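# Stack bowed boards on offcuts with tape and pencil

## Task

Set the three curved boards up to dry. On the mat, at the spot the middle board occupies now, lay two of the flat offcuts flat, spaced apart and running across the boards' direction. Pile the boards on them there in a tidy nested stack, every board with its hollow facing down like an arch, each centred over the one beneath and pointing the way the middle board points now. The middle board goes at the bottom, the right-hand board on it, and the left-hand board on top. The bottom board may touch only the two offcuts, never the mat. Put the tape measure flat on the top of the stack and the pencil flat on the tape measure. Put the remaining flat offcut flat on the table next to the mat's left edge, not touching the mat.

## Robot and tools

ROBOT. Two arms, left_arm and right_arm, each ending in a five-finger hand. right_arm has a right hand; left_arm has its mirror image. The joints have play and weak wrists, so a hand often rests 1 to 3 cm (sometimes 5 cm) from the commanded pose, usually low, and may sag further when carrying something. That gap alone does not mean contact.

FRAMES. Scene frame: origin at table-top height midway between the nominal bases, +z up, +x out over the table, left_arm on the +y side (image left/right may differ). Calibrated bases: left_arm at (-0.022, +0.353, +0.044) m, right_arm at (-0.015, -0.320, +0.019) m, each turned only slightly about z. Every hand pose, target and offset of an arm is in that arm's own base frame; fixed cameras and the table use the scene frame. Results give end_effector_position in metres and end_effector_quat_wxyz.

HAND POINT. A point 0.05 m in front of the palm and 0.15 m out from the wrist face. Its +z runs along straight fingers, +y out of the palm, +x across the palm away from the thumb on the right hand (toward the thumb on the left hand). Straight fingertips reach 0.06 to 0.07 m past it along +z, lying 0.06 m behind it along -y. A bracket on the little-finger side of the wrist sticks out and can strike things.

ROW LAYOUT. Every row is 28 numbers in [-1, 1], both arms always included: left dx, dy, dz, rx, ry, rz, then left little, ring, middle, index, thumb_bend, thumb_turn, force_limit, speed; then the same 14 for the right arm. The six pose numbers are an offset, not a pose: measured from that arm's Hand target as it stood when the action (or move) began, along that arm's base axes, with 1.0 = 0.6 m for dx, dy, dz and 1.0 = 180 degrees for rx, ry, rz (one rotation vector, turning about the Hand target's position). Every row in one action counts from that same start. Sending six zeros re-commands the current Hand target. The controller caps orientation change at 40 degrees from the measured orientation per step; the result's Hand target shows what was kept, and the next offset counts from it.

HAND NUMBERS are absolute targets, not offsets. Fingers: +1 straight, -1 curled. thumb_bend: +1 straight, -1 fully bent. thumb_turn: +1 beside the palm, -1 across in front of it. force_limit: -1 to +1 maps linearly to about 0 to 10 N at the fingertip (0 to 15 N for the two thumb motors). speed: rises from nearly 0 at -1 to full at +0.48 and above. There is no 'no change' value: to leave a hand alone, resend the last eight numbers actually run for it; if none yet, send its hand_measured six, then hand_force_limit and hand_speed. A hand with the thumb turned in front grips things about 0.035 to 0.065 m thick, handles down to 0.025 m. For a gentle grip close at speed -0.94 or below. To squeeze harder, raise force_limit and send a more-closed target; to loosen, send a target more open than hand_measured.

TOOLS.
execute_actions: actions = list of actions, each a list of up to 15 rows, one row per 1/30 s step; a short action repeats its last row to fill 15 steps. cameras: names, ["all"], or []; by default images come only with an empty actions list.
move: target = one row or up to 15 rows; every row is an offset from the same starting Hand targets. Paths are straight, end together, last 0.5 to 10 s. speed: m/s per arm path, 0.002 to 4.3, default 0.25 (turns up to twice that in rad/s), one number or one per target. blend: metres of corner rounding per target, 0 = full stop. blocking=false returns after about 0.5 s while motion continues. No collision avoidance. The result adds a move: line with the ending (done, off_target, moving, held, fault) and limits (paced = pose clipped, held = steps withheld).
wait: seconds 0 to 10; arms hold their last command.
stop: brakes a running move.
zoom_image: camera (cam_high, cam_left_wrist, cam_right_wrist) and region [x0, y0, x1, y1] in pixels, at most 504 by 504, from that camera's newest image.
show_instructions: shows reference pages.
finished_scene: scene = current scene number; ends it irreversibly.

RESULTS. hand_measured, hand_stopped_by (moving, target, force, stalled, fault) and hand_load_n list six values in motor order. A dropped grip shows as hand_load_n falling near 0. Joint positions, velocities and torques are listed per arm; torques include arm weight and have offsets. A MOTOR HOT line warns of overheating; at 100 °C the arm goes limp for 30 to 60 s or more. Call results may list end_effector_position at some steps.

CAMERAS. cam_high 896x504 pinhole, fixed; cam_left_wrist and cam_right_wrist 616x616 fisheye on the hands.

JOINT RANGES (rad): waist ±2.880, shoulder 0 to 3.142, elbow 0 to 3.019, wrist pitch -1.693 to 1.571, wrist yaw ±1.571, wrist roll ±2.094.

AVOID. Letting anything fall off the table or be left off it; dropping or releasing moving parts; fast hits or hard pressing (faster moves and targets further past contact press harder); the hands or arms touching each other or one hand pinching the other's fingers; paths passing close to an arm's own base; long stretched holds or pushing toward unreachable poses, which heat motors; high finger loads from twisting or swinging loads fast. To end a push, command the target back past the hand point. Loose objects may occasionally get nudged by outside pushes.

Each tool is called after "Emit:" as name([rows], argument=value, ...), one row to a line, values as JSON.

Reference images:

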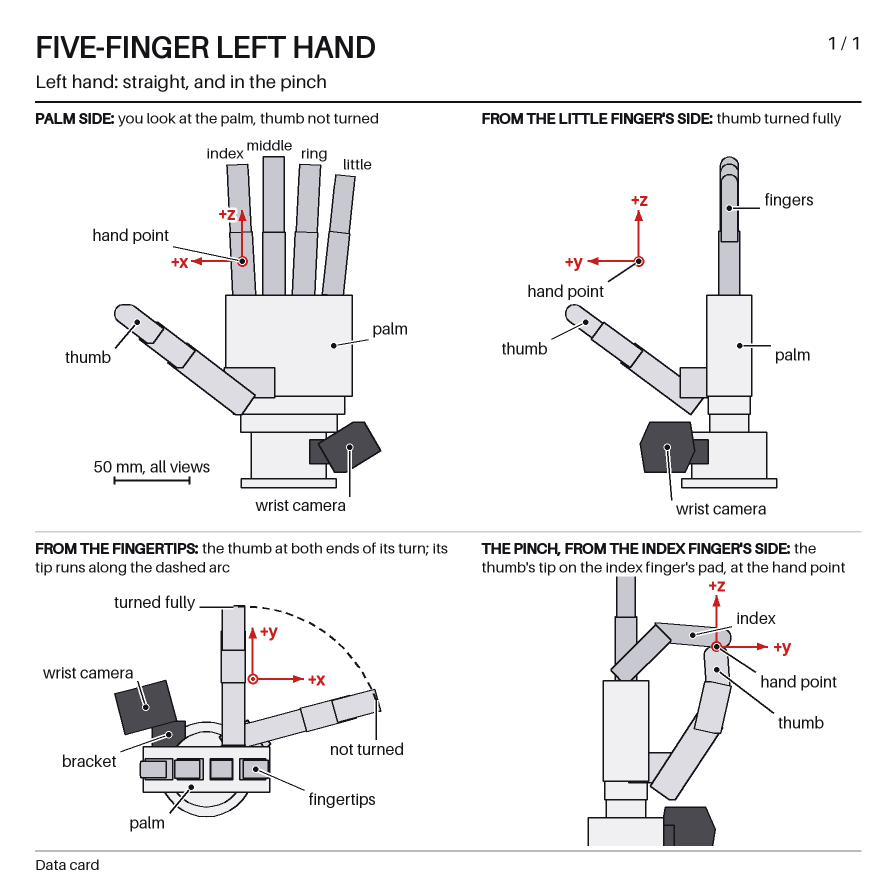

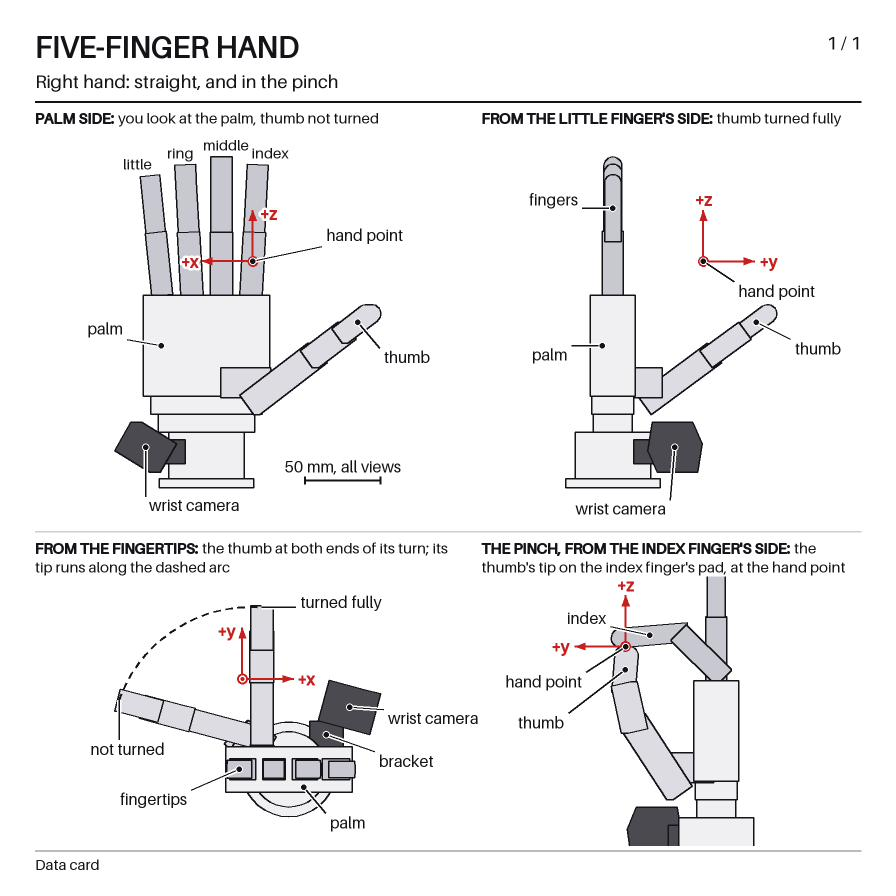

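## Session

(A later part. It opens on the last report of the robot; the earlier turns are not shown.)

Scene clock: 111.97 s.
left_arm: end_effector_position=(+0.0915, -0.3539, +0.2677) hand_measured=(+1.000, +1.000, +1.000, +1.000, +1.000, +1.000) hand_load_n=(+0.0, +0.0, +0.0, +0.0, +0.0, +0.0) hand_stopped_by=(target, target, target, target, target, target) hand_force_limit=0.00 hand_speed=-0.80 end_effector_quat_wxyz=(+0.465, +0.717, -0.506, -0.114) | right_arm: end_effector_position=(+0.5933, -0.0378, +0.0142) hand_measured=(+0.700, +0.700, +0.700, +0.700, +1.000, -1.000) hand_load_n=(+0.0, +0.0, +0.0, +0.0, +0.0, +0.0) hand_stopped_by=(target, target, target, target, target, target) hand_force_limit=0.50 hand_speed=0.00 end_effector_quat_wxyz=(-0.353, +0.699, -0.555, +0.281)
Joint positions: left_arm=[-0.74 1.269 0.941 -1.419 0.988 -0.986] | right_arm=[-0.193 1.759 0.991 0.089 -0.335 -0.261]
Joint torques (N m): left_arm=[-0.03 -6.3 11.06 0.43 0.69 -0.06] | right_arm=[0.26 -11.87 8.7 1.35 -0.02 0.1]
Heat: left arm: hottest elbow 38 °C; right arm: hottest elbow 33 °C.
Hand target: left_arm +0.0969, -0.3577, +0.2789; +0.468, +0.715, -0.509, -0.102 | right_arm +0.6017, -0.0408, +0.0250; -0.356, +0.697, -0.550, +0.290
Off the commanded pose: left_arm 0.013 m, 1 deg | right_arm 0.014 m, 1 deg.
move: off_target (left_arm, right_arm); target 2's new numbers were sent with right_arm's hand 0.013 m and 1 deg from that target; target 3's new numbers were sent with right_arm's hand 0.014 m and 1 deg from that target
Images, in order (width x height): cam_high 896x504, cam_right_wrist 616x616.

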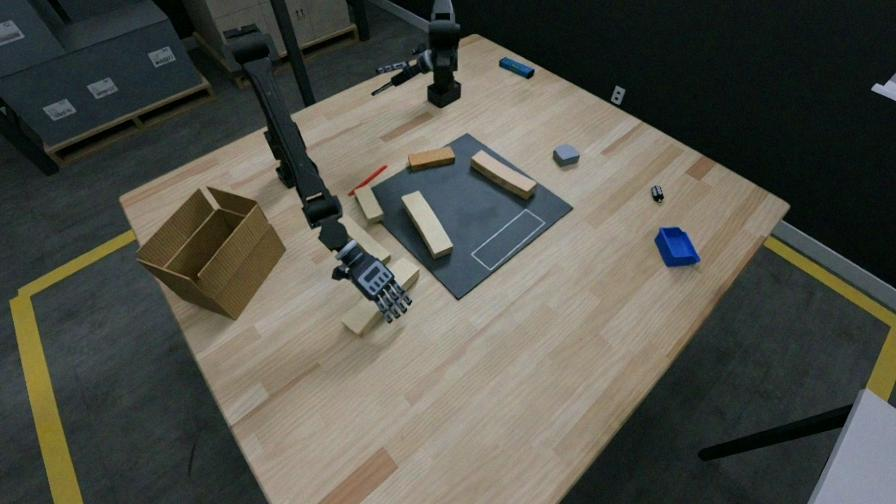

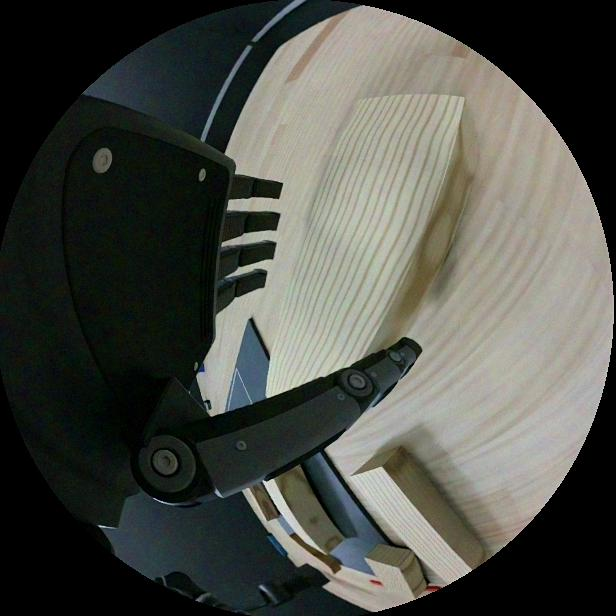

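Emit:
move(target=[0,0,0,0,0,0,1,1,1,1,1,1,0,-0.8,0,0,0.25,0,0,0,0.7,0.7,0.7,0.7,1,-1,0.5,0], speed=0.15, cameras=["cam_high","cam_right_wrist"])

Emit:
zoom_image(camera="cam_high", region=[310, 140, 450, 300])

Scene clock: 116.67 s.
left_arm: end_effector_position=(+0.0915, -0.3539, +0.2677) hand_measured=(+1.000, +1.000, +1.000, +1.000, +1.000, +1.000) hand_load_n=(+0.0, +0.0, +0.0, +0.0, +0.0, +0.0) hand_stopped_by=(target, target, target, target, target, target) hand_force_limit=0.00 hand_speed=-0.80 end_effector_quat_wxyz=(+0.465, +0.717, -0.506, -0.114) | right_arm: end_effector_position=(+0.5820, -0.0359, +0.1325) hand_measured=(+0.700, +0.700, +0.700, +0.700, +1.000, -1.000) hand_load_n=(+0.0, +0.0, +0.0, +0.0, +0.0, +0.0) hand_stopped_by=(target, target, target, target, target, target) hand_force_limit=0.50 hand_speed=0.00 end_effector_quat_wxyz=(-0.341, +0.705, -0.566, +0.259)
Joint positions: left_arm=[-0.74 1.269 0.941 -1.419 0.988 -0.986] | right_arm=[-0.193 1.564 1.137 -0.309 -0.334 -0.261]
Joint torques (N m): left_arm=[0.09 -6.3 11.03 0.58 0.68 -0.07] | right_arm=[0.26 -12.45 13.57 1.21 -0.04 0.11]
Heat: left arm: hottest elbow 39 °C; right arm: hottest elbow 33 °C.
Hand target: left_arm +0.0969, -0.3577, +0.2789; +0.468, +0.715, -0.509, -0.102 | right_arm +0.6017, -0.0408, +0.1750; -0.356, +0.697, -0.550, +0.290
Off the commanded pose: left_arm 0.013 m, 1 deg | right_arm 0.047 m, 5 deg.
move: off_target (left_arm, right_arm)
Images, in order (width x height): cam_high 896x504, cam_right_wrist 616x616.

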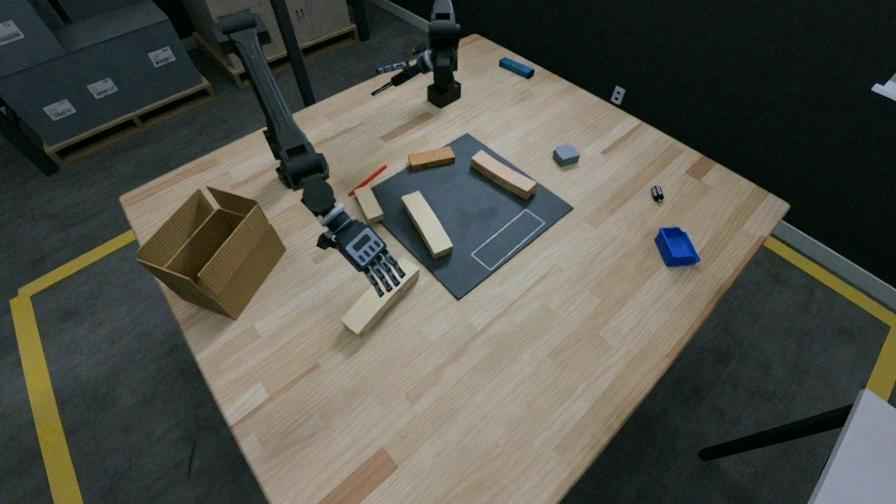

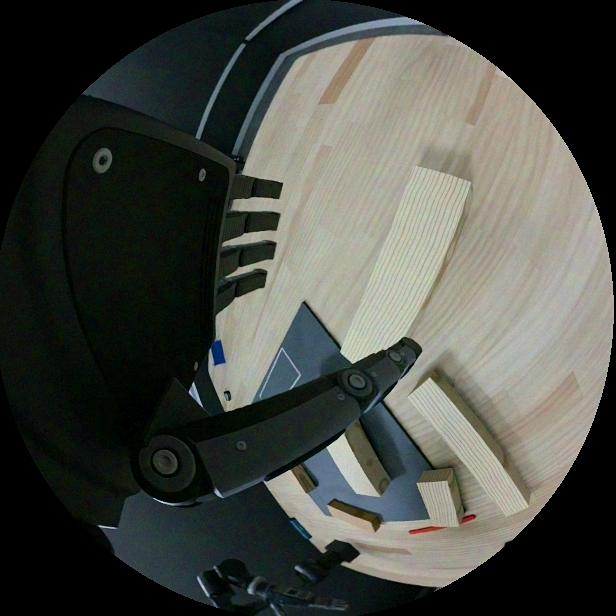

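Scaled by 3.150 from the camera's 896x504 image, which has a finer 1280x720 frame.

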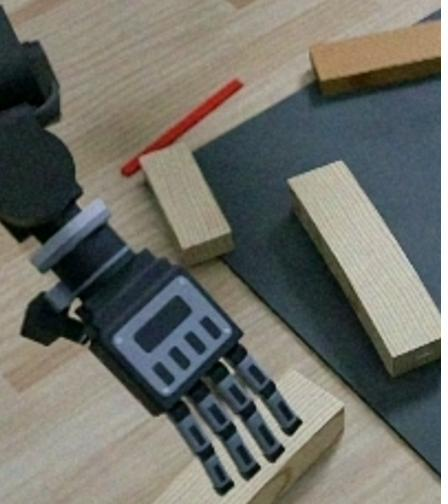

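Emit:
move([
  [0,0,0,0,0,0,1,1,1,1,1,1,0,-0.8,-0.537,0.269,0,-0.0097,0.0166,0.3384,0.6,0.6,0.6,0.6,1,-1,0.5,0],
  [0,0,0,0,0,0,1,1,1,1,1,1,0,-0.8,-0.537,0.269,-0.19,-0.0097,0.0166,0.3384,0.6,0.6,0.6,0.6,1,-1,0.5,0],
], speed=0.2, blend=[0.03,0], cameras=["cam_high","cam_right_wrist"])

Emit:
zoom_image(camera="cam_high", region=[310, 140, 450, 300])

Scene clock: 123.67 s.
left_arm: end_effector_position=(+0.0915, -0.3539, +0.2677) hand_measured=(+1.000, +1.000, +1.000, +1.000, +1.000, +1.000) hand_load_n=(+0.0, +0.0, +0.0, +0.0, +0.0, +0.0) hand_stopped_by=(target, target, target, target, target, target) hand_force_limit=0.00 hand_speed=-0.80 end_effector_quat_wxyz=(+0.465, +0.717, -0.506, -0.114) | right_arm: end_effector_position=(+0.2727, +0.1144, +0.0586) hand_measured=(+0.600, +0.600, +0.600, +0.600, +1.000, -1.000) hand_load_n=(+0.0, -0.5, +0.0, +0.0, +0.0, +0.0) hand_stopped_by=(target, target, target, target, target, target) hand_force_limit=0.50 hand_speed=0.00 end_effector_quat_wxyz=(-0.426, +0.892, -0.141, +0.054)
Joint positions: left_arm=[-0.74 1.269 0.941 -1.419 0.988 -0.986] | right_arm=[-0.011 1.146 0.576 -0.681 -0.843 -1.123]
Joint torques (N m): left_arm=[-0.5 -6.42 11.06 0.38 0.7 -0.06] | right_arm=[1.79 -3.43 8.17 1.55 -0.6 0.1]
Heat: left arm: hottest elbow 39 °C; right arm: hottest elbow 33 °C.
Hand target: left_arm +0.0969, -0.3577, +0.2789; +0.468, +0.715, -0.509, -0.102 | right_arm +0.2795, +0.1206, +0.0610; -0.430, +0.892, -0.125, +0.060
Off the commanded pose: left_arm 0.013 m, 1 deg | right_arm 0.010 m, 2 deg.
move: off_target (left_arm)
Images, in order (width x height): cam_high 896x504, cam_right_wrist 616x616.

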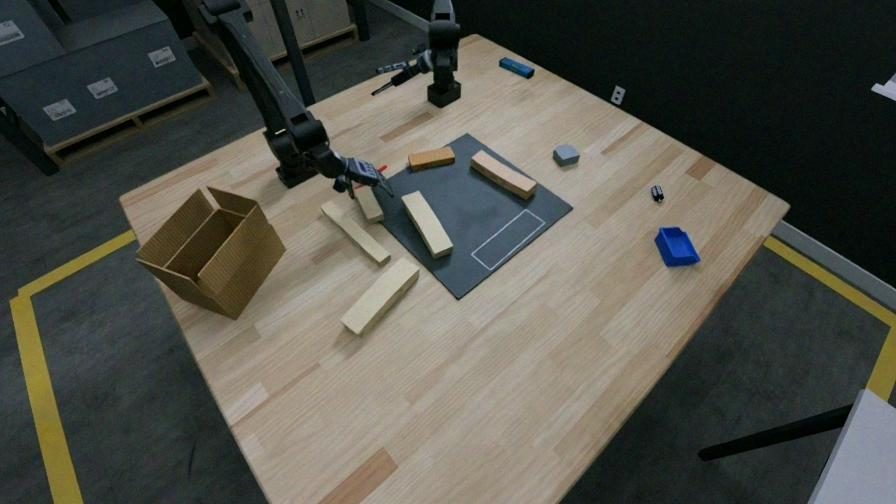

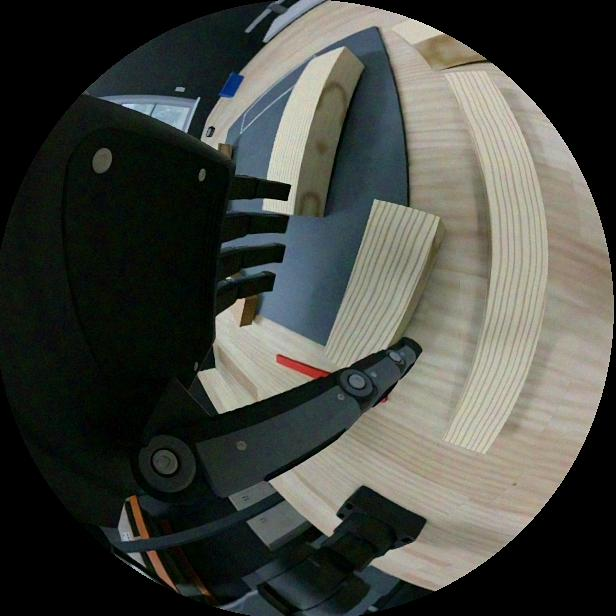

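Scaled by 3.150 from the camera's 896x504 image, which has a finer 1280x720 frame.

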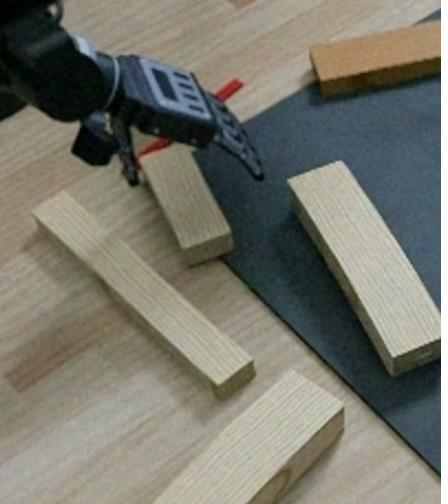

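Emit:
move(target=[0,0,0,0,0,0,1,1,1,1,1,1,0,-0.8,0.002,0.008,-0.083,0,0,0,0.6,0.6,0.6,0.6,1,-1,0.5,0], speed=0.08, cameras=["cam_high","cam_right_wrist"])

Emit:
zoom_image(camera="cam_high", region=[330, 160, 420, 250])

Emit:
zoom_image(camera="cam_right_wrist", region=[200, 140, 460, 400])

Scene clock: 127.77 s.
left_arm: end_effector_position=(+0.0915, -0.3539, +0.2677) hand_measured=(+1.000, +1.000, +1.000, +1.000, +1.000, +1.000) hand_load_n=(+0.0, +0.0, +0.0, +0.0, +0.0, +0.0) hand_stopped_by=(target, target, target, target, target, target) hand_force_limit=0.00 hand_speed=-0.80 end_effector_quat_wxyz=(+0.465, +0.717, -0.506, -0.114) | right_arm: end_effector_position=(+0.2753, +0.1194, +0.0101) hand_measured=(+0.600, +0.600, +0.600, +0.600, +1.000, -1.000) hand_load_n=(+0.0, +0.0, +0.0, +0.0, +0.5, +0.0) hand_stopped_by=(target, target, target, target, target, target) hand_force_limit=0.50 hand_speed=0.00 end_effector_quat_wxyz=(-0.428, +0.892, -0.135, +0.056)
Joint positions: left_arm=[-0.74 1.269 0.941 -1.419 0.988 -0.986] | right_arm=[0.006 1.268 0.505 -0.47 -0.843 -1.112]
Joint torques (N m): left_arm=[0.32 -5.95 11.17 0.36 0.69 -0.06] | right_arm=[1.79 -4.07 7.06 1.55 -0.39 0.21]
Heat: left arm: hottest elbow 39 °C; right arm: hottest elbow 32 °C.
Hand target: left_arm +0.0969, -0.3577, +0.2789; +0.468, +0.715, -0.509, -0.102 | right_arm +0.2807, +0.1254, +0.0112; -0.430, +0.892, -0.125, +0.060
Off the commanded pose: left_arm 0.013 m, 1 deg | right_arm 0.008 m, 1 deg.
move: off_target (left_arm)
Images, in order (width x height): cam_high 896x504, cam_right_wrist 616x616.

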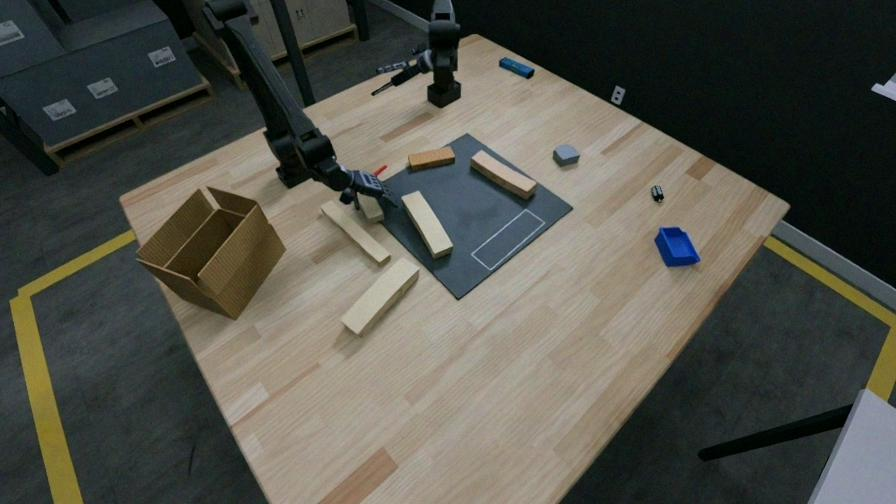

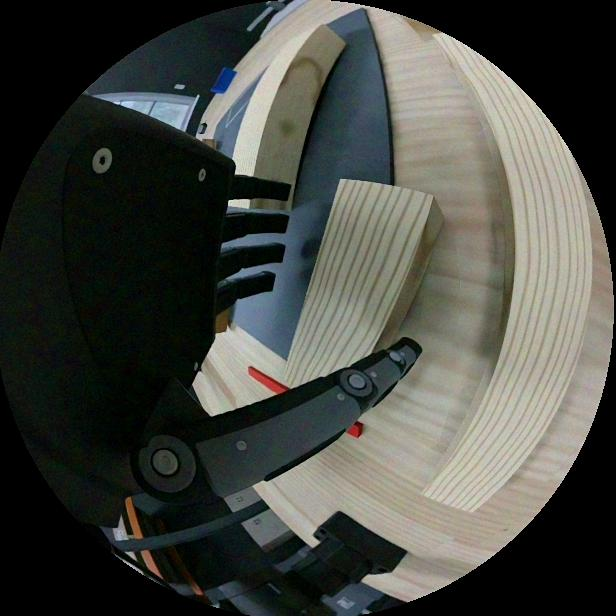

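Scaled by 5.600 from the camera's 896x504 image, which has a finer 1280x720 frame.

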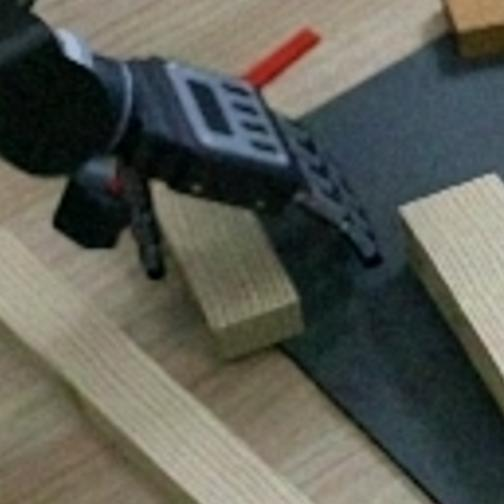

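Scaled by 1.938 from the camera's 616x616 image, which has a finer 880x880 frame.

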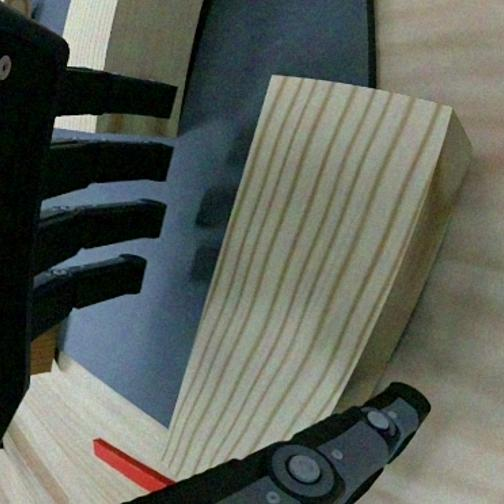

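Emit:
move([
  [0,0,0,0,0,0,1,1,1,1,1,1,0,-0.8,0.003,0.011,-0.007,0,0,0,0.6,0.6,0.6,0.6,1,-1,-0.4,-0.85],
  [0,0,0,0,0,0,1,1,1,1,1,1,0,-0.8,0.003,0.011,-0.007,0,0,0,-0.3,-0.3,-0.3,-0.3,1,-1,-0.4,-0.85],
  [0,0,0,0,0,0,1,1,1,1,1,1,0,-0.8,0.003,0.011,-0.007,0,0,0,-0.3,-0.3,-0.3,-0.3,0.6,-1,0.2,-0.85],
], speed=0.06, cameras=["cam_high","cam_right_wrist"])

Emit:
zoom_image(camera="cam_high", region=[330, 160, 420, 250])

Scene clock: 135.70 s.
left_arm: end_effector_position=(+0.0915, -0.3539, +0.2677) hand_measured=(+1.000, +1.000, +1.000, +1.000, +1.000, +1.000) hand_load_n=(+0.0, +0.0, +0.0, +0.0, -0.5, +0.0) hand_stopped_by=(target, target, target, target, target, target) hand_force_limit=0.00 hand_speed=-0.80 end_effector_quat_wxyz=(+0.465, +0.717, -0.506, -0.114) | right_arm: end_effector_position=(+0.2784, +0.1254, +0.0065) hand_measured=(-0.190, -0.122, -0.092, -0.148, +0.988, -1.000) hand_load_n=(+3.0, +1.5, +4.0, +7.0, +8.5, +3.5) hand_stopped_by=(force, force, force, force, force, target) hand_force_limit=0.20 hand_speed=-0.85 end_effector_quat_wxyz=(-0.427, +0.892, -0.132, +0.059)
Joint positions: left_arm=[-0.74 1.269 0.941 -1.419 0.988 -0.986] | right_arm=[0.029 1.282 0.502 -0.427 -0.834 -1.085]
Joint torques (N m): left_arm=[0.09 -6.42 11.07 0.42 0.69 -0.09] | right_arm=[1.73 -4.07 6.83 1.65 -0.4 0.21]
Heat: left arm: hottest elbow 39 °C; right arm: hottest elbow 32 °C.
Hand target: left_arm +0.0969, -0.3577, +0.2789; +0.468, +0.715, -0.509, -0.102 | right_arm +0.2825, +0.1320, +0.0070; -0.430, +0.892, -0.125, +0.060
Off the commanded pose: left_arm 0.013 m, 1 deg | right_arm 0.008 m, 1 deg.
move: off_target (left_arm)
Images, in order (width x height): cam_high 896x504, cam_right_wrist 616x616.

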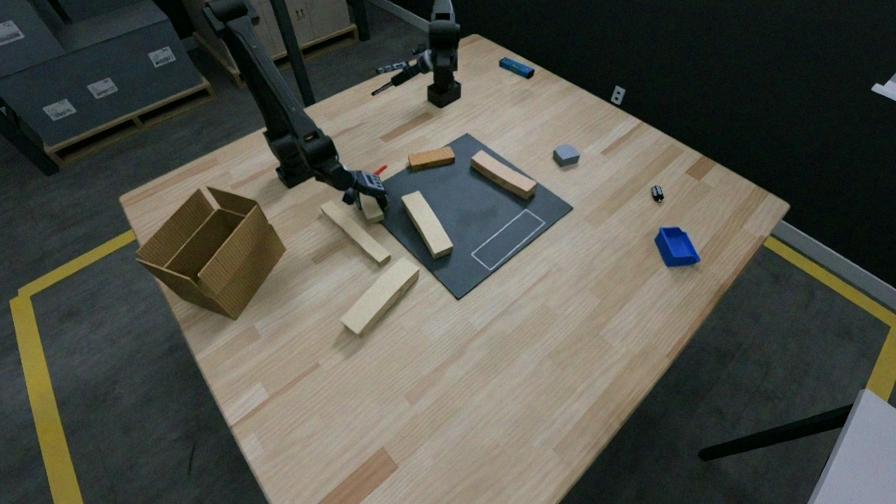

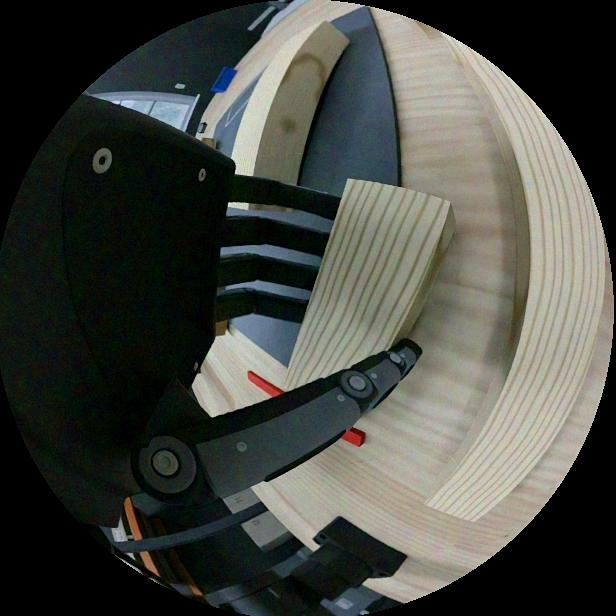

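Scaled by 5.600 from the camera's 896x504 image, which has a finer 1280x720 frame.

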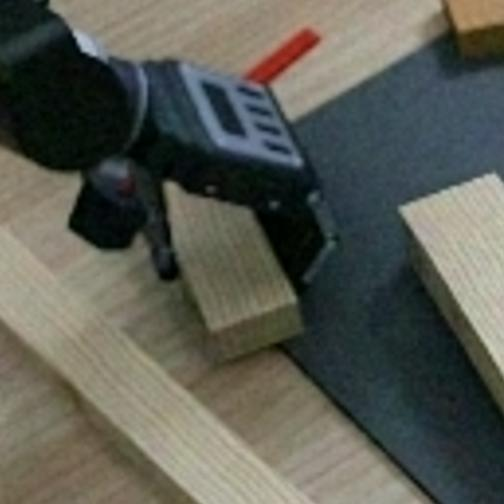

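Emit:
move([
  [0,0,0,0,0,0,1,1,1,1,1,1,0,-0.8,0,0,0.22,0,0,0,-0.3,-0.3,-0.3,-0.3,0.6,-1,0.2,-0.85],
  [0,0,0,0,0,0,1,1,1,1,1,1,0,-0.8,0.253,0.409,0.26,0,0,-0.5,-0.3,-0.3,-0.3,-0.3,0.6,-1,0.2,-0.85],
], speed=[0.1,0.2], blend=[0.01,0], cameras=["cam_high","cam_right_wrist"])

Emit:
zoom_image(camera="cam_high", region=[390, 110, 530, 240])

Scene clock: 142.93 s.
left_arm: end_effector_position=(+0.0915, -0.3539, +0.2677) hand_measured=(+1.000, +1.000, +1.000, +1.000, +1.000, +1.000) hand_load_n=(+0.0, +0.0, +0.0, +0.0, -0.5, +0.0) hand_stopped_by=(target, target, target, target, target, target) hand_force_limit=0.00 hand_speed=-0.80 end_effector_quat_wxyz=(+0.465, +0.717, -0.506, -0.114) | right_arm: end_effector_position=(+0.3920, +0.3132, +0.1178) hand_measured=(-0.190, -0.122, -0.092, -0.148, +0.988, -1.000) hand_load_n=(+2.5, +1.5, +4.5, +7.5, +9.0, +4.5) hand_stopped_by=(force, force, force, force, force, target) hand_force_limit=0.20 hand_speed=-0.85 end_effector_quat_wxyz=(-0.260, +0.649, -0.638, +0.322)
Joint positions: left_arm=[-0.74 1.269 0.941 -1.419 0.988 -0.986] | right_arm=[0.811 1.402 0.965 -0.52 0.637 0.586]
Joint torques (N m): left_arm=[0.09 -5.77 11.08 0.49 0.66 -0.03] | right_arm=[0.21 -9.64 9.43 1.65 0.21 -0.01]
Heat: left arm: hottest elbow 39 °C; right arm: hottest elbow 32 °C.
Hand target: left_arm +0.0969, -0.3577, +0.2789; +0.468, +0.715, -0.509, -0.102 | right_arm +0.4002, +0.3161, +0.1354; -0.278, +0.642, -0.637, +0.325 (not the last commanded pose)
Off the commanded pose: left_arm 0.013 m, 1 deg | right_arm 0.089 m, 16 deg.
move: held (right_arm; a check stopped the path), off_target (left_arm); path passed 1 of 2 targets; limits=held
pose unreachable (right arm): on one or more control steps of this call, first in action 0 (counted from 0), this arm could not follow its commanded pose, so it was not sent that pose on those steps. It may still have moved: this result reports where it is.
cause: moving toward the commanded pose would bring a part of the arm too close to another arm (a part of this arm just beyond joint 4 (wrist pitch) and a part of the left arm just beyond its joint 4 (wrist pitch), at the place that arm is still heading or pushing toward).
Images, in order (width x height): cam_high 896x504, cam_right_wrist 616x616.

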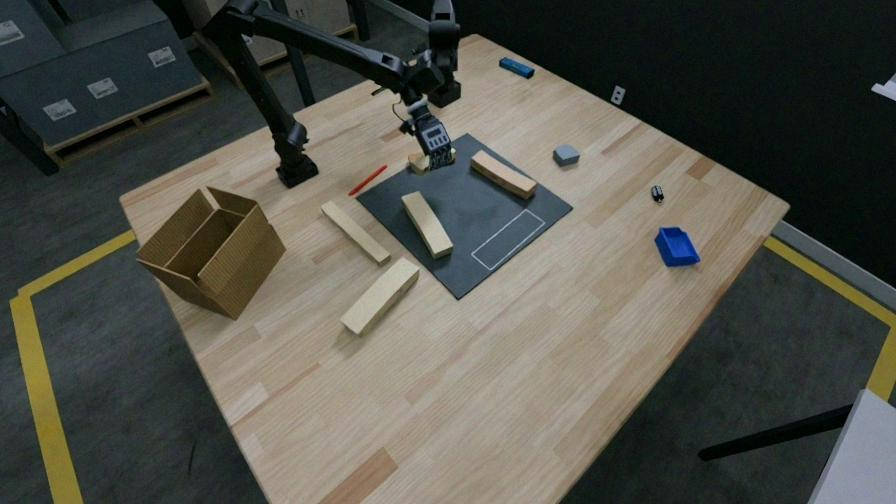

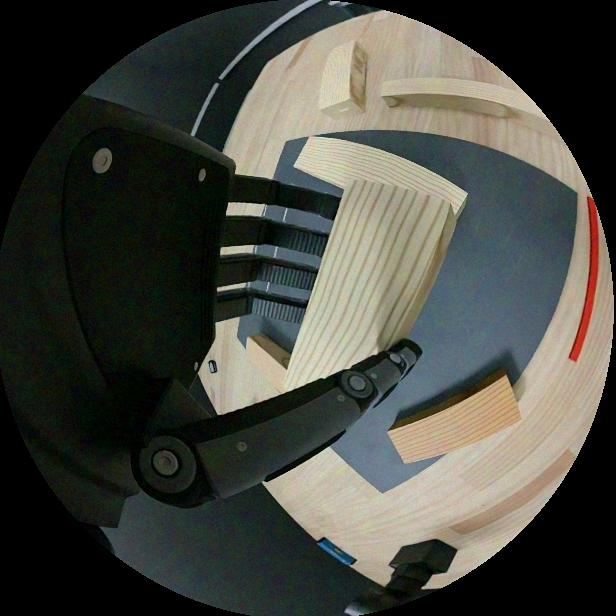

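Scaled by 3.600 from the camera's 896x504 image, which has a finer 1280x720 frame.

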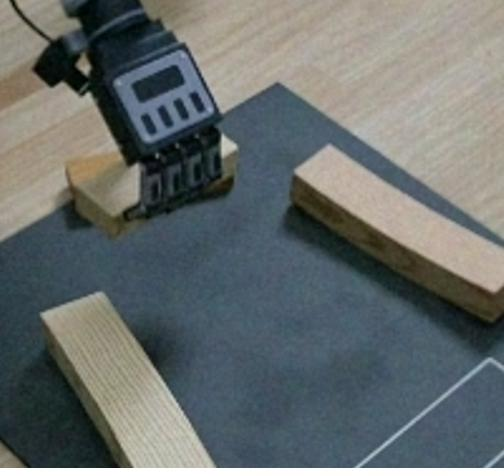

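Emit:
move([
  [0.1,0.4,0.02,0,0,0.25,1,1,1,1,1,1,0,-0.8,0,0,0,0,0,0,-0.3,-0.3,-0.3,-0.3,0.6,-1,0.2,-0.85],
  [0.399,0.856,0.04,0,0,0.556,1,1,1,1,1,1,0,-0.8,0,0,0,0,0,0,-0.3,-0.3,-0.3,-0.3,0.6,-1,0.2,-0.85],
], speed=0.25, blend=[0.03,0], cameras=["cam_high"])

Scene clock: 149.10 s.
left_arm: end_effector_position=(+0.3257, +0.1417, +0.2839) hand_measured=(+1.000, +1.000, +1.000, +1.000, +1.000, +1.000) hand_load_n=(+0.0, +0.0, +0.0, +0.0, +0.0, +0.0) hand_stopped_by=(target, target, target, target, target, target) hand_force_limit=0.00 hand_speed=-0.80 end_effector_quat_wxyz=(+0.394, +0.847, +0.229, +0.275) | right_arm: end_effector_position=(+0.3920, +0.3132, +0.1178) hand_measured=(-0.190, -0.122, -0.092, -0.148, +0.988, -1.000) hand_load_n=(+2.5, +1.5, +4.5, +7.5, +8.5, +4.5) hand_stopped_by=(force, force, force, force, force, target) hand_force_limit=0.20 hand_speed=-0.85 end_effector_quat_wxyz=(-0.260, +0.649, -0.638, +0.322)
Joint positions: left_arm=[1.007 1.232 0.951 -1.496 0.988 -0.981] | right_arm=[0.811 1.402 0.965 -0.52 0.637 0.586]
Joint torques (N m): left_arm=[-0.38 -4.89 14.08 0.88 0.73 -0.23] | right_arm=[0.21 -9.35 9.44 1.62 0.22 -0.01]
Heat: left arm: hottest elbow 39 °C; right arm: hottest elbow 32 °C.
Hand target: left_arm +0.3363, +0.1559, +0.3029; +0.379, +0.849, +0.221, +0.293 | right_arm +0.4002, +0.3161, +0.1354; -0.278, +0.642, -0.637, +0.325
Off the commanded pose: left_arm 0.026 m, 3 deg | right_arm 0.020 m, 2 deg.
move: off_target (left_arm, right_arm)
Images, in order (width x height): cam_high 896x504.

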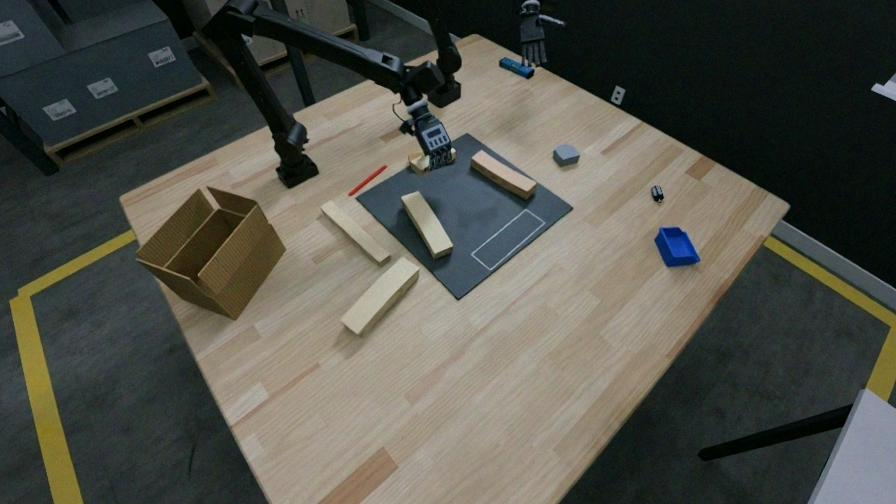

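Emit:
move(target=[0,0,0,0,0,0,1,1,1,1,1,1,0,-0.8,0.034,0.086,-0.075,0.019,-0.008,-0.082,-0.3,-0.3,-0.3,-0.3,0.6,-1,0.2,-0.85], speed=0.1, cameras=["cam_high","cam_right_wrist"])

Emit:
zoom_image(camera="cam_high", region=[390, 110, 530, 240])

Scene clock: 152.93 s.
left_arm: end_effector_position=(+0.3257, +0.1417, +0.2839) hand_measured=(+1.000, +1.000, +1.000, +1.000, +1.000, +1.000) hand_load_n=(+0.0, +0.0, +0.0, +0.0, +0.0, +0.0) hand_stopped_by=(target, target, target, target, target, target) hand_force_limit=0.00 hand_speed=-0.80 end_effector_quat_wxyz=(+0.394, +0.847, +0.229, +0.275) | right_arm: end_effector_position=(+0.4085, +0.3417, +0.0658) hand_measured=(-0.190, -0.122, -0.092, -0.148, +0.988, -1.000) hand_load_n=(+2.5, +1.5, +4.0, +8.0, +8.5, +4.5) hand_stopped_by=(force, force, force, force, force, target) hand_force_limit=0.20 hand_speed=-0.85 end_effector_quat_wxyz=(+0.232, -0.555, +0.717, -0.352)
Joint positions: left_arm=[1.007 1.232 0.951 -1.496 0.988 -0.981] | right_arm=[0.87 1.614 1.065 -0.617 0.792 0.952]
Joint torques (N m): left_arm=[-0.79 -5.01 14.09 0.91 0.73 -0.22] | right_arm=[1.67 -9.88 12.75 0.62 0.67 0.22]
Heat: left arm: hottest elbow 40 °C; right arm: hottest elbow 33 °C.
Hand target: left_arm +0.3363, +0.1559, +0.3029; +0.379, +0.849, +0.221, +0.293 | right_arm +0.4206, +0.3677, +0.0904; +0.261, -0.542, +0.720, -0.347
Off the commanded pose: left_arm 0.026 m, 3 deg | right_arm 0.038 m, 4 deg.
move: off_target (left_arm, right_arm)
Images, in order (width x height): cam_high 896x504, cam_right_wrist 616x616.

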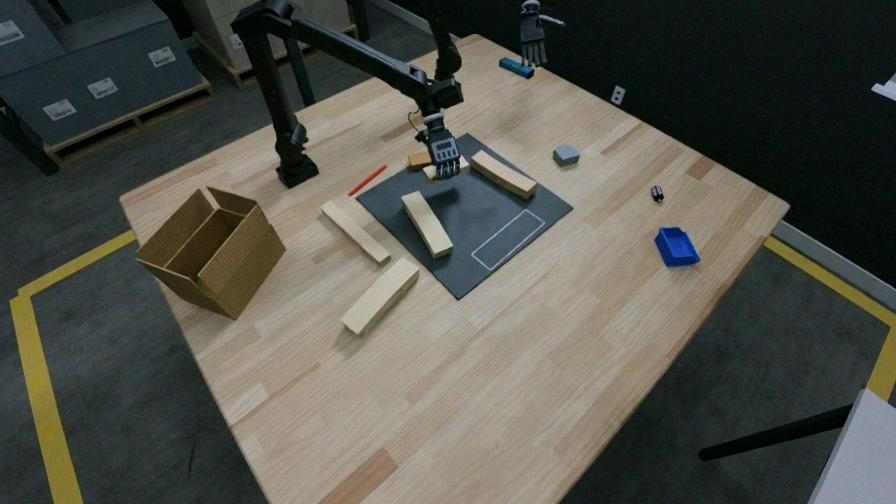

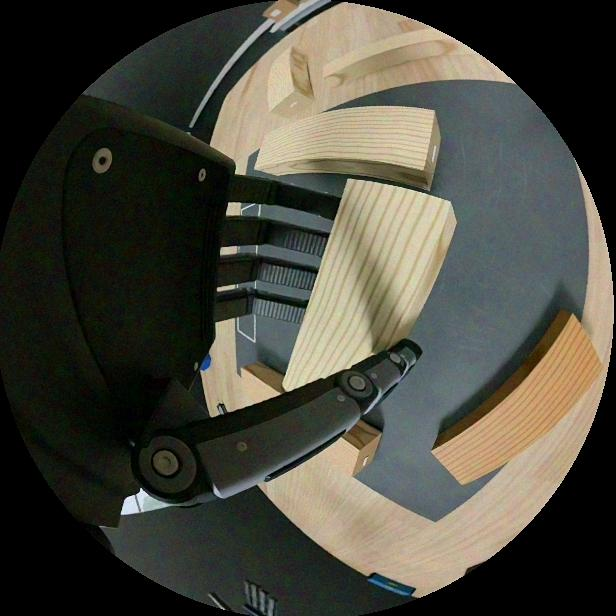

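Scaled by 3.600 from the camera's 896x504 image, which has a finer 1280x720 frame.

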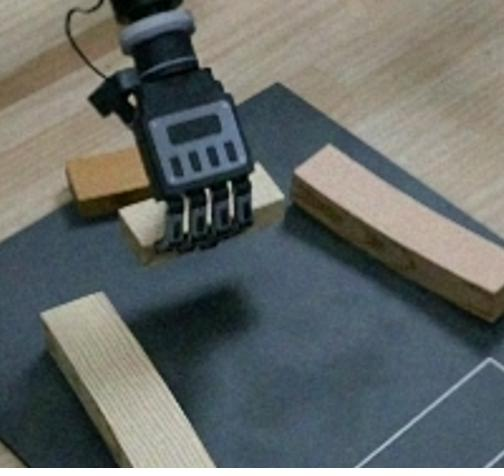

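Emit:
move(target=[0,0,0,0,0,0,1,1,1,1,1,1,0,-0.8,0,-0.028,-0.09,0,0,0,-0.3,-0.3,-0.3,-0.3,0.6,-1,0.2,-0.85], speed=0.08, cameras=["cam_high","cam_right_wrist"])

Emit:
zoom_image(camera="cam_high", region=[390, 110, 530, 240])

Scene clock: 157.10 s.
left_arm: end_effector_position=(+0.3257, +0.1417, +0.2839) hand_measured=(+1.000, +1.000, +1.000, +1.000, +1.000, +1.000) hand_load_n=(+0.0, +0.0, +0.0, +0.0, +0.0, +0.0) hand_stopped_by=(target, target, target, target, target, target) hand_force_limit=0.00 hand_speed=-0.80 end_effector_quat_wxyz=(+0.394, +0.847, +0.229, +0.275) | right_arm: end_effector_position=(+0.4109, +0.3445, +0.0281) hand_measured=(-0.190, -0.122, -0.092, -0.148, +0.988, -1.000) hand_load_n=(+2.5, +1.5, +4.5, +7.5, +8.5, +4.5) hand_stopped_by=(force, force, force, force, force, target) hand_force_limit=0.20 hand_speed=-0.85 end_effector_quat_wxyz=(+0.246, -0.550, +0.718, -0.349)
Joint positions: left_arm=[1.007 1.232 0.951 -1.496 0.988 -0.981] | right_arm=[0.87 1.669 1.007 -0.47 0.792 0.948]
Joint torques (N m): left_arm=[-0.56 -5.48 14.01 0.87 0.72 -0.21] | right_arm=[-0.09 -10.46 8.16 1.81 0.33 0]
Heat: left arm: hottest elbow 40 °C; right arm: hottest elbow 32 °C.
Hand target: left_arm +0.3363, +0.1559, +0.3029; +0.379, +0.849, +0.221, +0.293 | right_arm +0.4206, +0.3509, +0.0364; +0.261, -0.542, +0.720, -0.347
Off the commanded pose: left_arm 0.026 m, 3 deg | right_arm 0.014 m, 2 deg.
move: off_target (left_arm, right_arm)
Images, in order (width x height): cam_high 896x504, cam_right_wrist 616x616.

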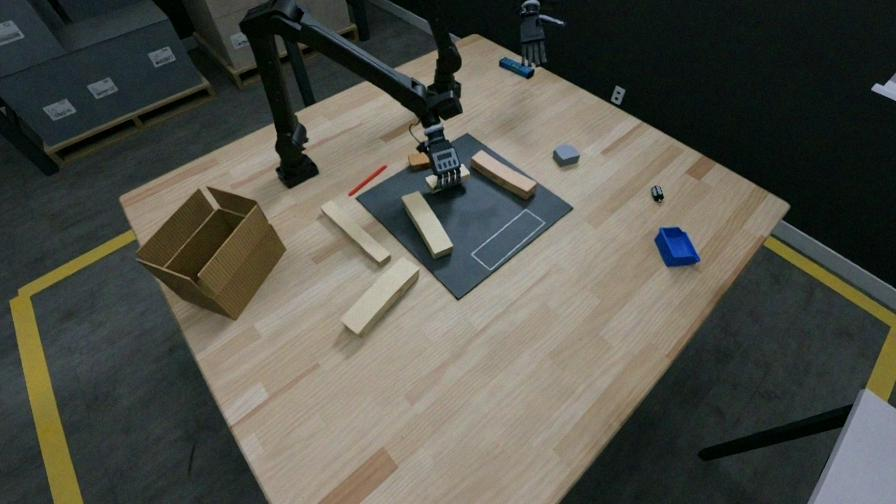

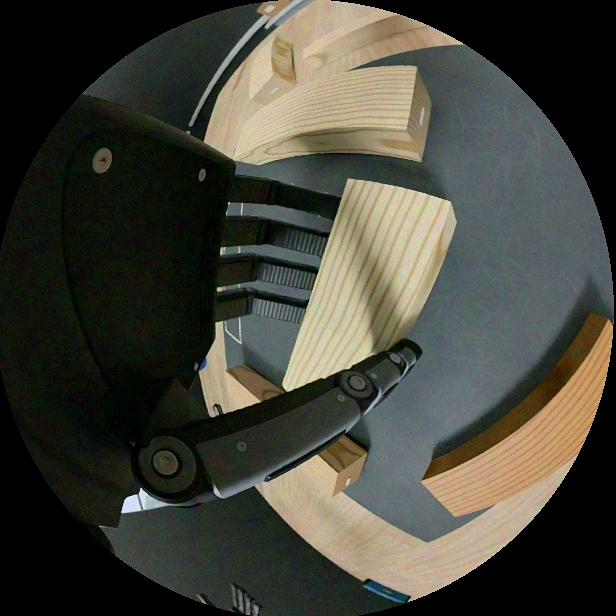

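Scaled by 3.600 from the camera's 896x504 image, which has a finer 1280x720 frame.

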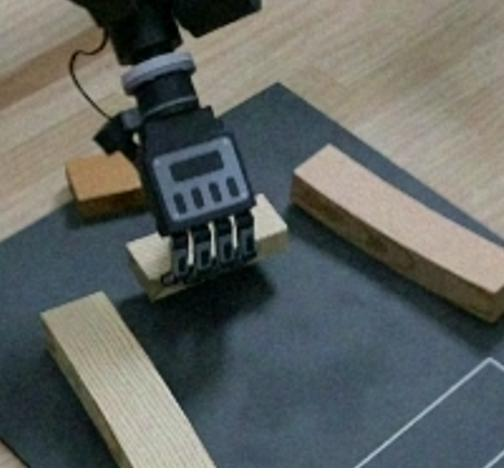

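Emit:
move(target=[0,0,0,0,0,0,1,1,1,1,1,1,0,-0.8,0.005,0,-0.033,0,0,0,-0.3,-0.3,-0.3,-0.3,0.6,-1,0.2,-0.85], speed=0.05, cameras=["cam_high","cam_right_wrist"])

Emit:
zoom_image(camera="cam_high", region=[390, 110, 530, 240])

Scene clock: 160.00 s.
left_arm: end_effector_position=(+0.3257, +0.1417, +0.2839) hand_measured=(+1.000, +1.000, +1.000, +1.000, +1.000, +1.000) hand_load_n=(+0.0, +0.0, +0.0, +0.0, +0.0, +0.0) hand_stopped_by=(target, target, target, target, target, target) hand_force_limit=0.00 hand_speed=-0.80 end_effector_quat_wxyz=(+0.394, +0.847, +0.229, +0.275) | right_arm: end_effector_position=(+0.4124, +0.3470, +0.0094) hand_measured=(-0.190, -0.122, -0.092, -0.148, +0.988, -1.000) hand_load_n=(+2.5, +1.5, +4.5, +8.0, +8.5, +4.0) hand_stopped_by=(force, force, force, force, force, target) hand_force_limit=0.20 hand_speed=-0.85 end_effector_quat_wxyz=(+0.248, -0.551, +0.717, -0.348)
Joint positions: left_arm=[1.007 1.232 0.951 -1.496 0.988 -0.981] | right_arm=[0.87 1.706 0.993 -0.411 0.789 0.942]
Joint torques (N m): left_arm=[-0.21 -5.3 14.08 0.85 0.73 -0.2] | right_arm=[-0.62 -10.52 7.88 1.85 0.33 0]
Heat: left arm: hottest elbow 41 °C; right arm: hottest elbow 32 °C.
Hand target: left_arm +0.3363, +0.1559, +0.3029; +0.379, +0.849, +0.221, +0.293 | right_arm +0.4236, +0.3509, +0.0166; +0.261, -0.542, +0.720, -0.347
Off the commanded pose: left_arm 0.026 m, 3 deg | right_arm 0.014 m, 2 deg.
move: off_target (left_arm, right_arm)
Images, in order (width x height): cam_high 896x504, cam_right_wrist 616x616.

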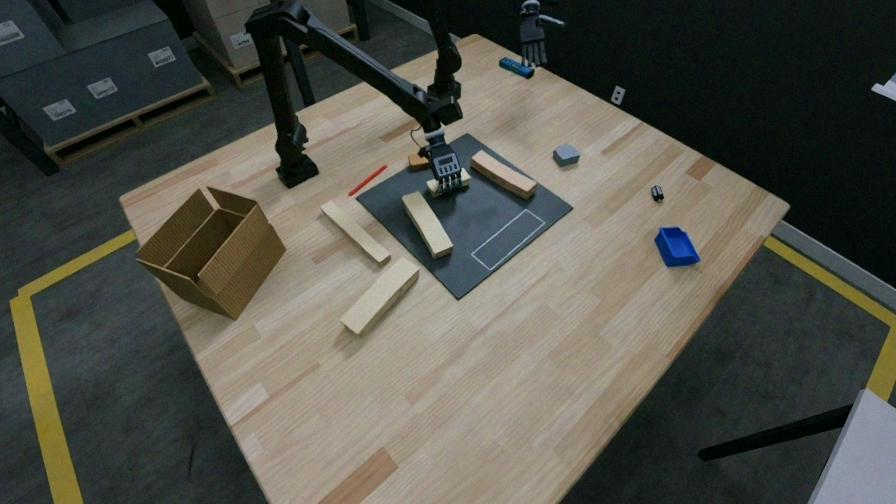

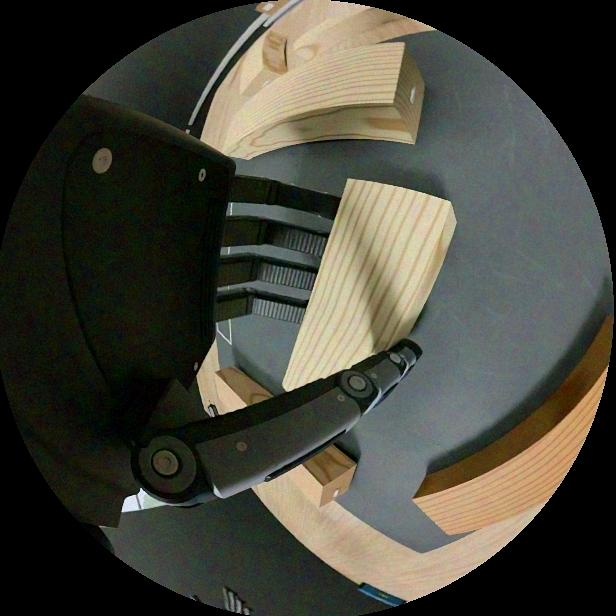

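Scaled by 3.600 from the camera's 896x504 image, which has a finer 1280x720 frame.

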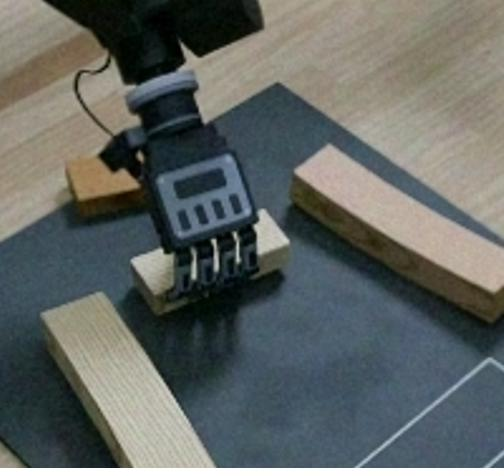

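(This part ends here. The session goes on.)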